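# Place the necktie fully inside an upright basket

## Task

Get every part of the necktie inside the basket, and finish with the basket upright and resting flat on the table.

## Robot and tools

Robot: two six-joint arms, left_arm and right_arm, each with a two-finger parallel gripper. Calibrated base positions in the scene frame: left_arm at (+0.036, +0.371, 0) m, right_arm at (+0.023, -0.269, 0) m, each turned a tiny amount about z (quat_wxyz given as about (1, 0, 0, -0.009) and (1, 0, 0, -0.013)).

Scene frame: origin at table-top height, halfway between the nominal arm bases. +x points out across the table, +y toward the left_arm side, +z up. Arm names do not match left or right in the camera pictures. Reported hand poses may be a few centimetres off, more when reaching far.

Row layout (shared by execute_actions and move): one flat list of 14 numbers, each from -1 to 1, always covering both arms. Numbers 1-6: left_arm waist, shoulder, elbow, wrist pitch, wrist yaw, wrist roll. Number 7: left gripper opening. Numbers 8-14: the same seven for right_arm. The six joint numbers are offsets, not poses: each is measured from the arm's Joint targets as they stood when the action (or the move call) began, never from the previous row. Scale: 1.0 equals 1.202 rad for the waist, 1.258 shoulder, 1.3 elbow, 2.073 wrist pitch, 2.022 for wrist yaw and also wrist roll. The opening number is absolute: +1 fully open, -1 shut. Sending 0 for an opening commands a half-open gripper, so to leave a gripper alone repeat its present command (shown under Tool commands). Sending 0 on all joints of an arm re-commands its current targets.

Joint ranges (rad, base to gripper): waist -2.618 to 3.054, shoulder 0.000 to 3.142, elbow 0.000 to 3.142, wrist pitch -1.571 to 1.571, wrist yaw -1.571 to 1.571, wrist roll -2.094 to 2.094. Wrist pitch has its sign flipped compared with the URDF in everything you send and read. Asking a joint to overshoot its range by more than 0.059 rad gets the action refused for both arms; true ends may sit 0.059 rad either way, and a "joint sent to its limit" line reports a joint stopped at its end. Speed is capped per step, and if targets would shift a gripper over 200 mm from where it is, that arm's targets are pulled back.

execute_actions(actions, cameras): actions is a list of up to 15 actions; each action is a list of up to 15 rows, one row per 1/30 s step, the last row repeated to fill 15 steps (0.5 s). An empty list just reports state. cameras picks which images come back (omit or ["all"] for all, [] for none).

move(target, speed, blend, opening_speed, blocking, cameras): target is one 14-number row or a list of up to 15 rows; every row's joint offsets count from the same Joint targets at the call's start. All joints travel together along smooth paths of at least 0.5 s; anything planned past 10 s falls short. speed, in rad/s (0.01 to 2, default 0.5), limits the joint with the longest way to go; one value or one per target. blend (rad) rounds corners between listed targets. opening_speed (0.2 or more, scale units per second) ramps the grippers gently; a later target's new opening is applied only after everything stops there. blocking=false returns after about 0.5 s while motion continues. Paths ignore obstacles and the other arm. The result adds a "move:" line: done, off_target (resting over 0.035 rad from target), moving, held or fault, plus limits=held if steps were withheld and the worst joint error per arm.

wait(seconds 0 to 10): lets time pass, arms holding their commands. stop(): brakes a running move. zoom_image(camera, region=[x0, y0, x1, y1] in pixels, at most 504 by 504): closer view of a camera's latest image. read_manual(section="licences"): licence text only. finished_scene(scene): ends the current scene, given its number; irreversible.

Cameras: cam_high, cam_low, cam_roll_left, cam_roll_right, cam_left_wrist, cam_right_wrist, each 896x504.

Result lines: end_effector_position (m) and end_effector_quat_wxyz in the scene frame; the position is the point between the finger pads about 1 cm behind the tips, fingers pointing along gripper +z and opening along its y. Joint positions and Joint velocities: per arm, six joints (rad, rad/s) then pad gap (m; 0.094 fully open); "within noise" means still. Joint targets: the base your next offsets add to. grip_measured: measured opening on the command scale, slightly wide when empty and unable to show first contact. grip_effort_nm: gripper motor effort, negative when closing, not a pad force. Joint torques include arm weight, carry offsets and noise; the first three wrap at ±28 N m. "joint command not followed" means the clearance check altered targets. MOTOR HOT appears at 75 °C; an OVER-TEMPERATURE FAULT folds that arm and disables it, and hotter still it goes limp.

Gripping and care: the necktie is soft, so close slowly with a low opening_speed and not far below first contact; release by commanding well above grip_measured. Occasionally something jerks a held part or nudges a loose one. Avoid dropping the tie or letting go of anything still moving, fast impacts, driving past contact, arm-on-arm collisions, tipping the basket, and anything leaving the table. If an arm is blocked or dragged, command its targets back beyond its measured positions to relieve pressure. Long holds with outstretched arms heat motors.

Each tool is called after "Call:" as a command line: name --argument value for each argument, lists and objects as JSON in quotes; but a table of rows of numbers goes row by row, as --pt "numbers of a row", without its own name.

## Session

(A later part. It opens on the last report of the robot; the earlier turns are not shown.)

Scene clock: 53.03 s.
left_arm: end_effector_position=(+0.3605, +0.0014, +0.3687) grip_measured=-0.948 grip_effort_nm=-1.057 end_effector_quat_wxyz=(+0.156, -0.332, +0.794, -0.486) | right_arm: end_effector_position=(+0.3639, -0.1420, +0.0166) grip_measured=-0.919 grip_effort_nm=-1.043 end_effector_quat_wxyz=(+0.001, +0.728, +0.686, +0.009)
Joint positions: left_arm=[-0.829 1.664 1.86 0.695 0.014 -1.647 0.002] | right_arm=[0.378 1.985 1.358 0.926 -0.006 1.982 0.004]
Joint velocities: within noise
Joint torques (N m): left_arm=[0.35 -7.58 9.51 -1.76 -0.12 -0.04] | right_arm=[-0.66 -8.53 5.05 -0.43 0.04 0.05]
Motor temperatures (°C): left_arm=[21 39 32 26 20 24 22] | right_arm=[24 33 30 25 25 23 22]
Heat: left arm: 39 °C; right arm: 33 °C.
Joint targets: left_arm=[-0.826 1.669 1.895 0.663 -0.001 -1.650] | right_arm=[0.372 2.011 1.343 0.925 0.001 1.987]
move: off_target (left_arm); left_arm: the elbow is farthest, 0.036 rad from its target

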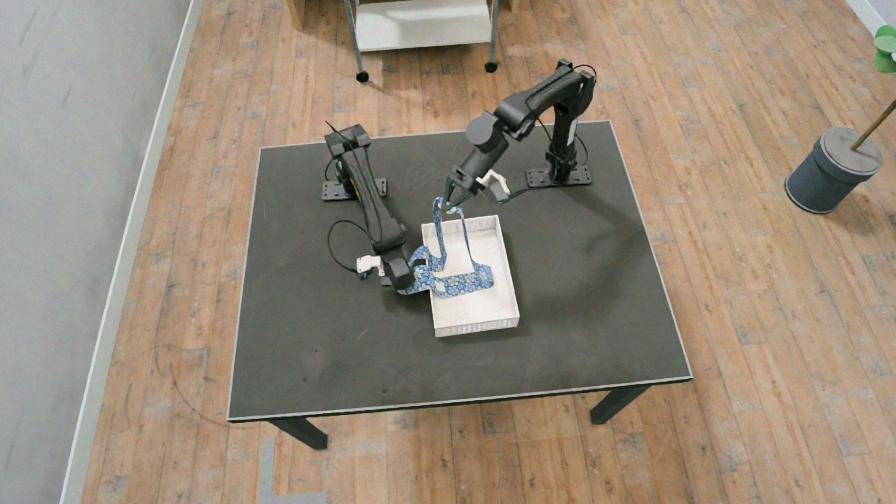

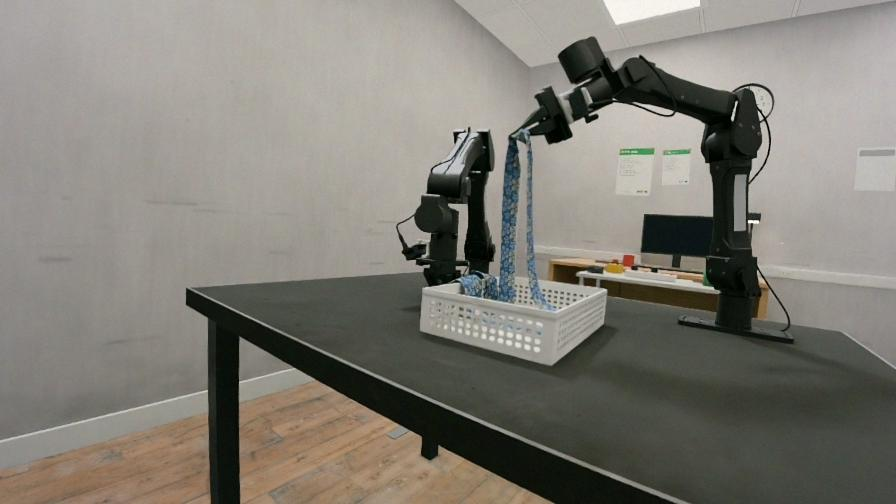

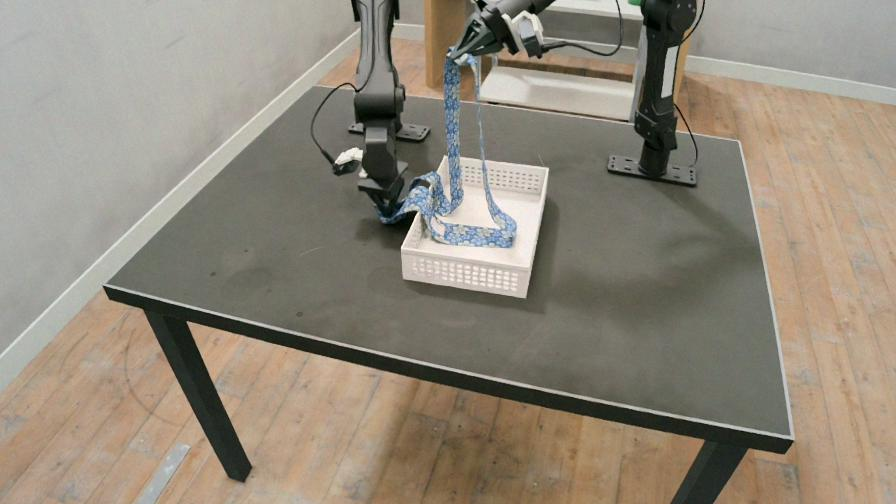

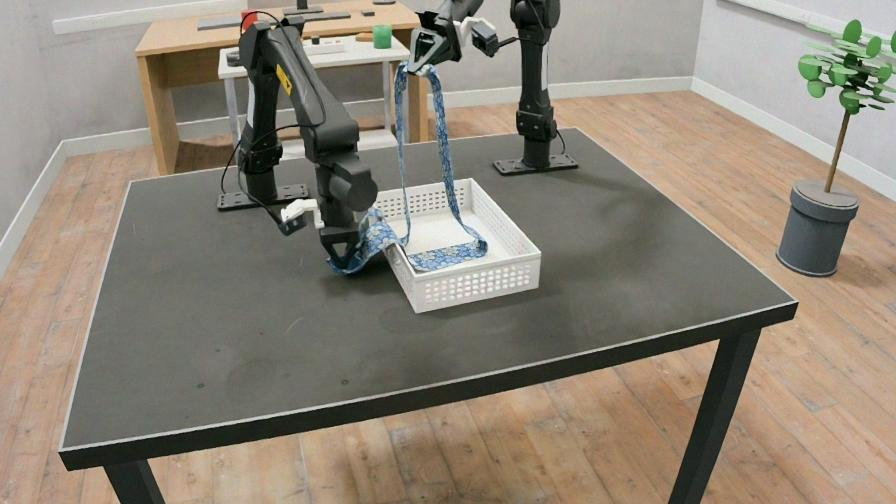

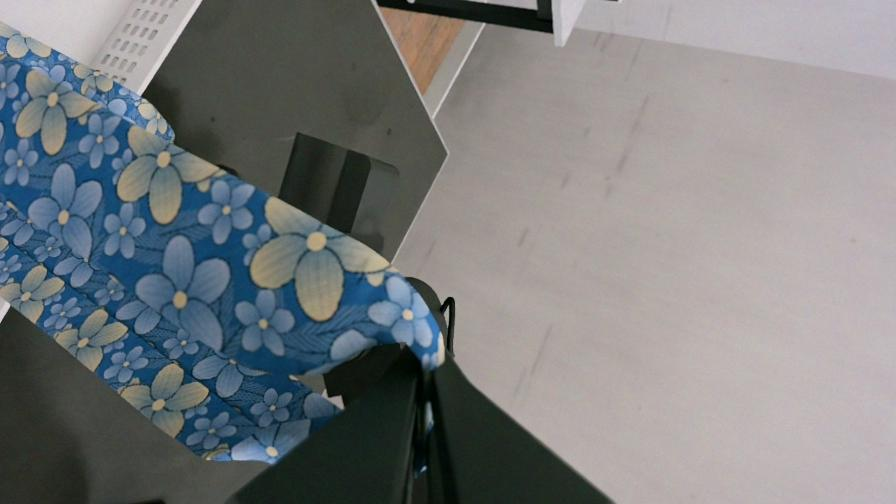

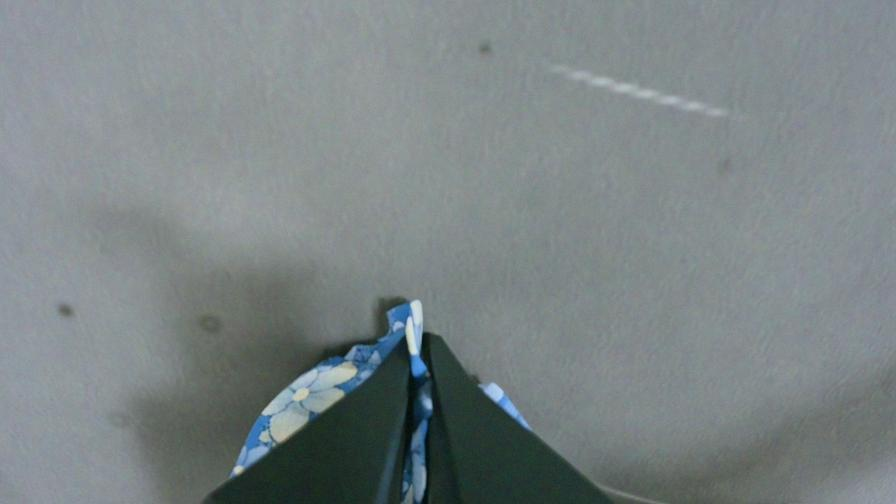

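Call:
move --pt "0.135 0.243 -0.3446 0.057 0 0 -1.0 0 0 0 0 0 0 -1.0" --pt "0.135 0.243 -0.3446 0.057 0 0 0.1 0 0 0 0 0 0 -1.0" --pt "0.296 -0.1415 -0.269 0.212 0 0 0.1 0.0566 -0.2325 0.258 0.166 0 0 -1.0" --speed 0.4 --opening_speed 1.2

Scene clock: 65.30 s.
left_arm: end_effector_position=(+0.3578, +0.1971, +0.2253) grip_measured=+0.097 grip_effort_nm=0.129 end_effector_quat_wxyz=(+0.111, -0.529, +0.813, -0.217) | right_arm: end_effector_position=(+0.3628, -0.1204, +0.1738) grip_measured=-0.919 grip_effort_nm=-1.048 end_effector_quat_wxyz=(+0.039, +0.704, +0.701, +0.107)
Joint positions: left_arm=[-0.473 1.508 1.517 1.086 0.014 -1.648 0.052] | right_arm=[0.434 1.745 1.652 1.25 -0.006 1.983 0.004]
Joint velocities: within noise
Joint torques (N m): left_arm=[0.31 -7.69 8.65 -0.77 -0.11 -0.04] | right_arm=[0.57 -11.38 9.39 -0.66 0.04 0.03]
Motor temperatures (°C): left_arm=[21 38 34 28 20 24 22] | right_arm=[24 34 29 25 25 23 22]
Heat: left arm: 38 °C; right arm: 34 °C.
Joint targets: left_arm=[-0.470 1.491 1.545 1.102 -0.001 -1.650] | right_arm=[0.440 1.719 1.678 1.269 0.001 1.987]
move: done

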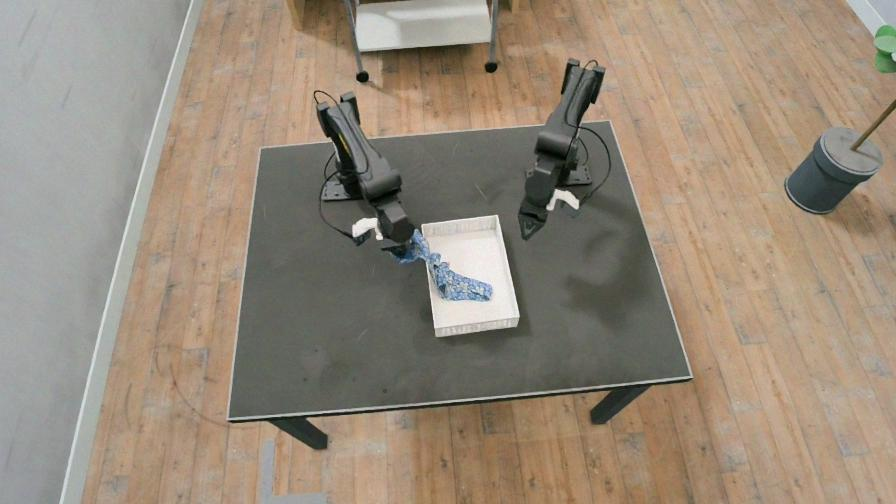

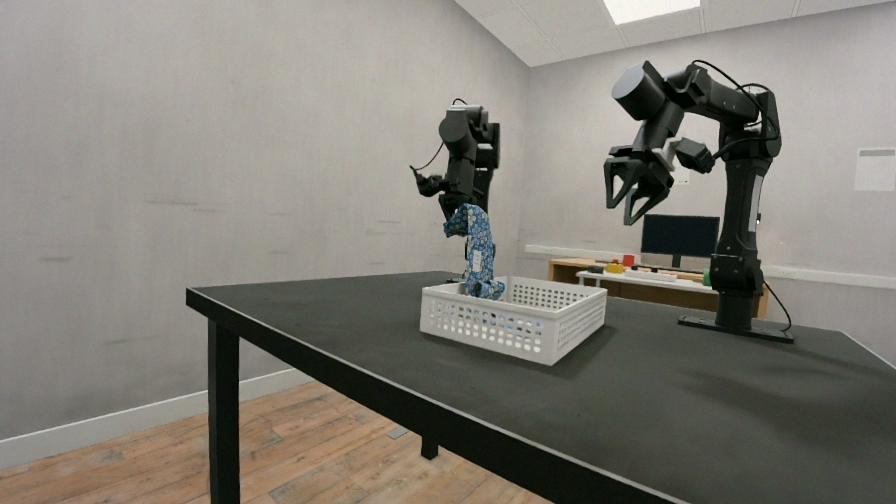

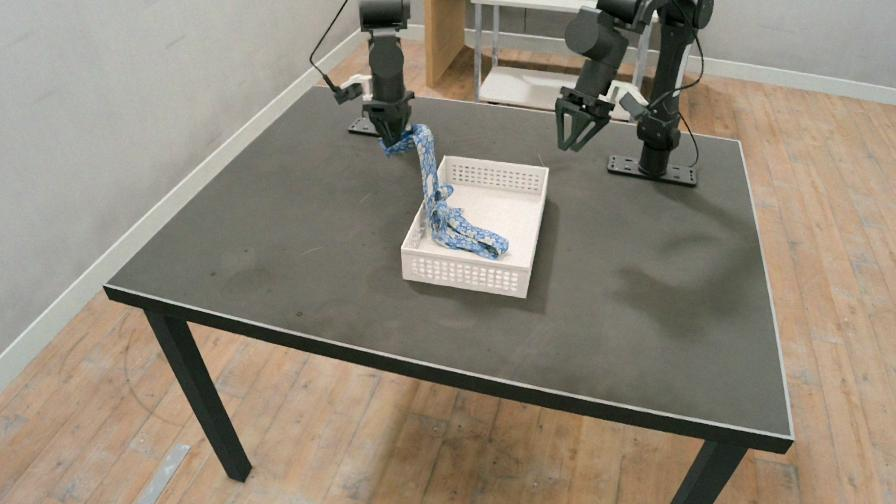

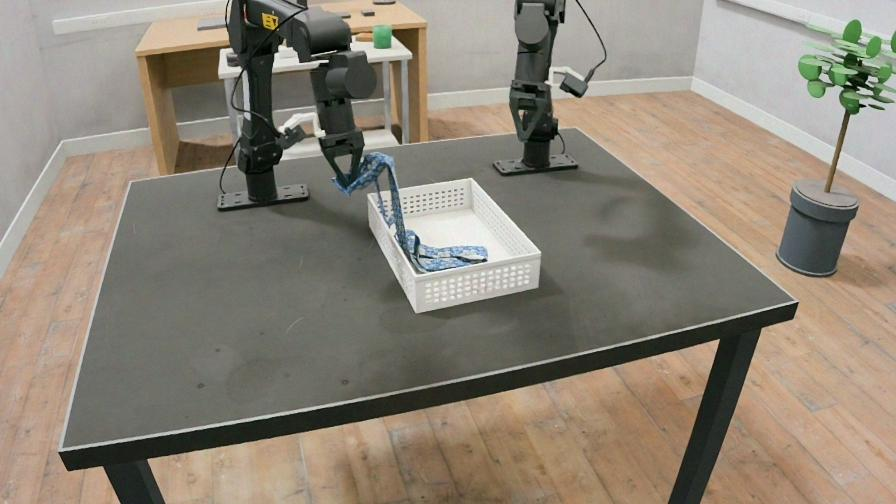

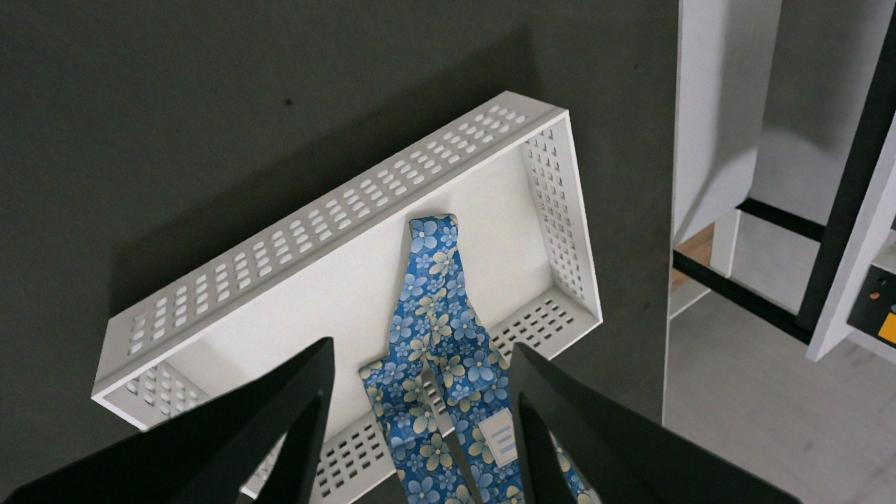

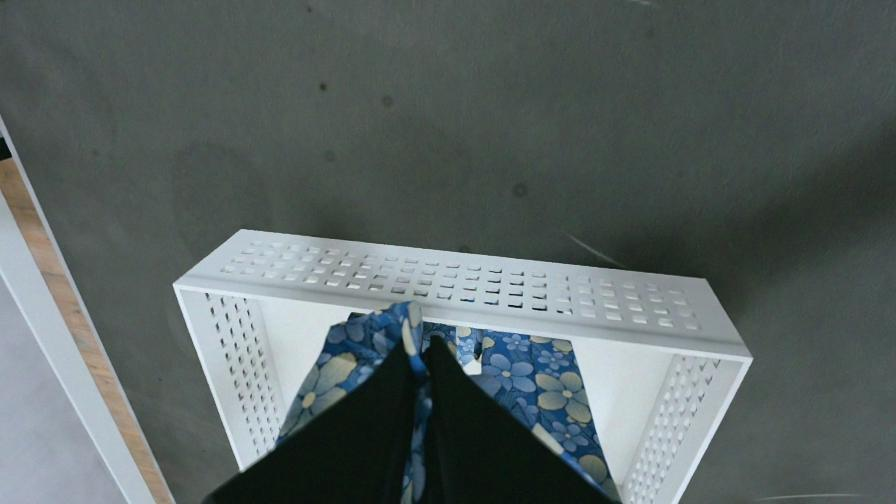

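Call:
move --pt "0.25 0 0 0 0 0 0.1 0.267 0.291 0.286 0.0025 0 0 -1.0" --pt "0.25 0 0 0 0 0 0.1 0.274 0.3246 0.014 -0.189 0 0 -1.0" --pt "0.25 0 0 0 0 0 0.1 0.274 0.3246 0.014 -0.189 0 0 0.4" --pt "0.25 0 0 0 0 0 0.1 0.267 0.281 0.286 0.0025 0 0 0.4" --speed 0.4 --opening_speed 1.2 --blend '[0.05,0,0,0]'

Scene clock: 74.70 s.
left_arm: end_effector_position=(+0.3945, +0.3005, +0.2252) grip_measured=+0.097 grip_effort_nm=0.120 end_effector_quat_wxyz=(+0.143, -0.645, +0.724, -0.197) | right_arm: end_effector_position=(+0.3633, +0.0415, +0.1441) grip_measured=+0.398 grip_effort_nm=0.100 end_effector_quat_wxyz=(+0.022, +0.580, +0.806, +0.115)
Joint positions: left_arm=[-0.172 1.508 1.517 1.087 0.013 -1.648 0.052] | right_arm=[0.762 2.104 2.022 1.253 -0.006 1.984 0.066]
Joint velocities: within noise
Joint torques (N m): left_arm=[0.29 -7.66 8.66 -0.76 -0.11 -0.04] | right_arm=[-0.14 -15.28 9.58 -0.64 0.05 0.03]
Motor temperatures (°C): left_arm=[21 36 36 28 20 24 22] | right_arm=[24 36 30 25 25 23 22]
Heat: left arm: 36 °C; right arm: 36 °C.
Joint targets: left_arm=[-0.169 1.491 1.545 1.102 -0.001 -1.650] | right_arm=[0.760 2.072 2.050 1.274 0.001 1.987]
move: done

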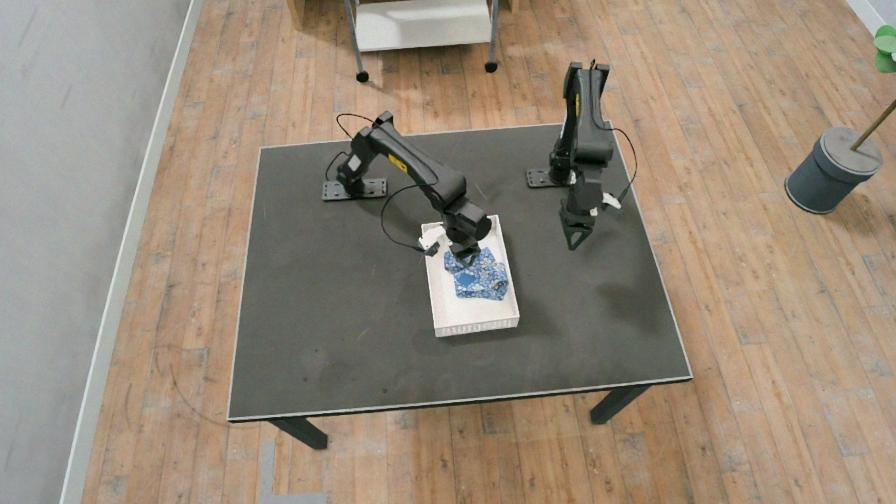

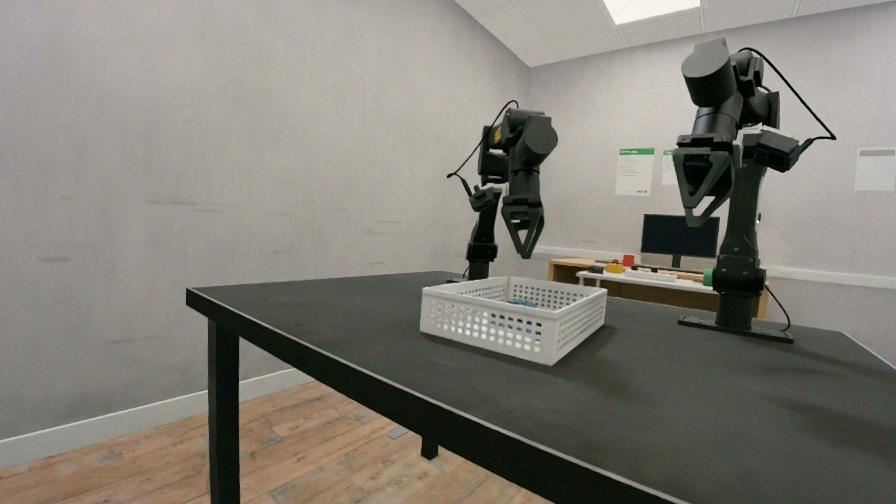

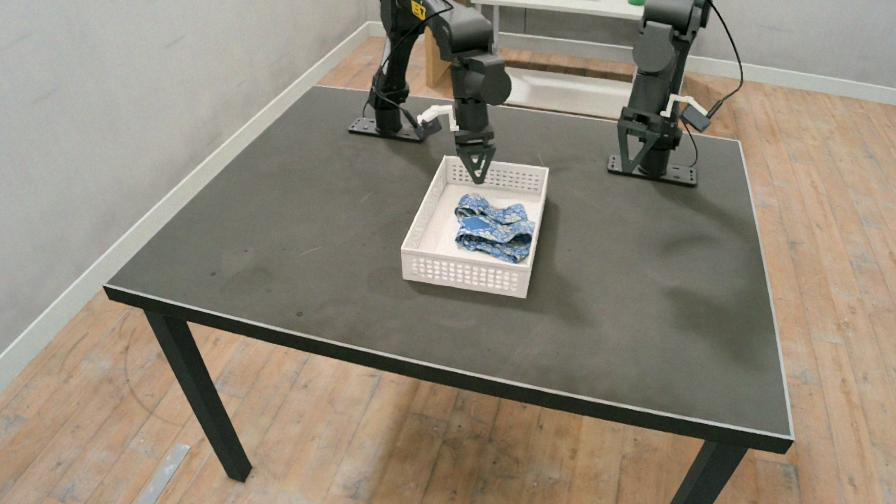

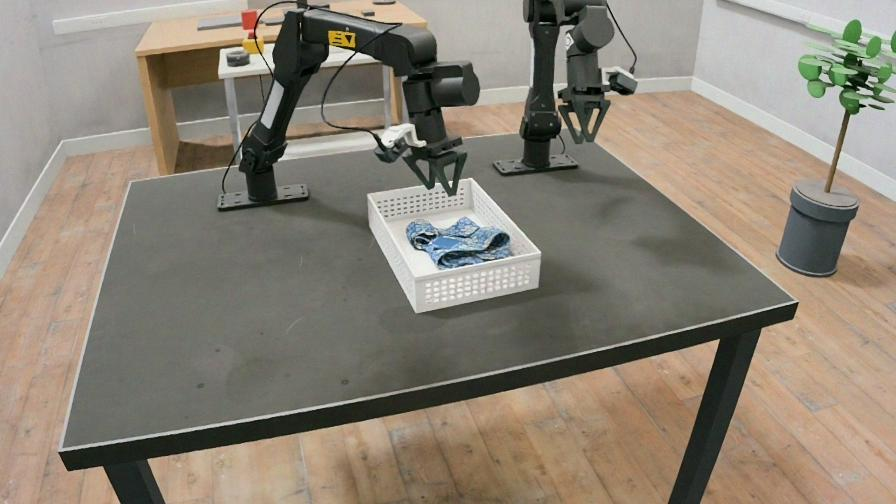

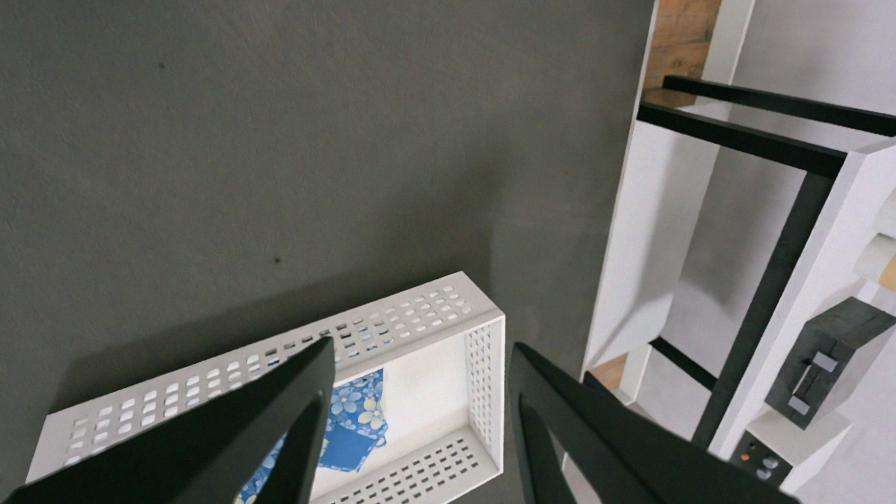

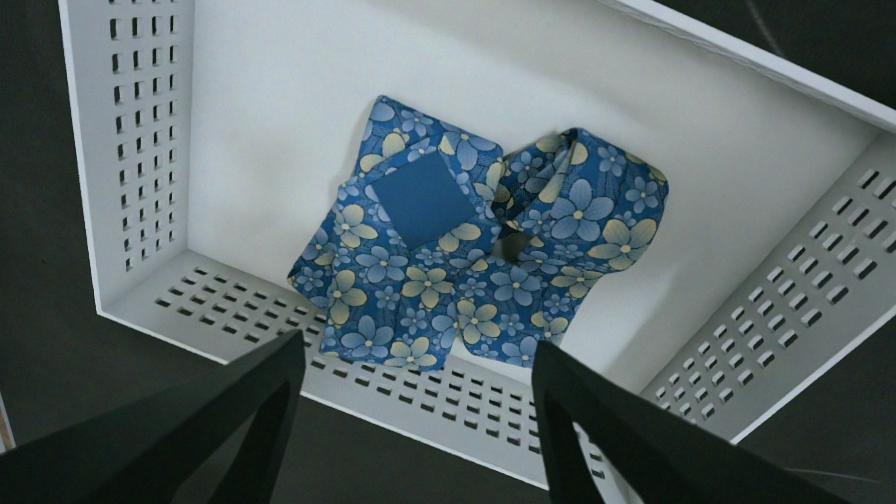

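Call:
finished_scene --scene 2

The scene is finished: the task was done.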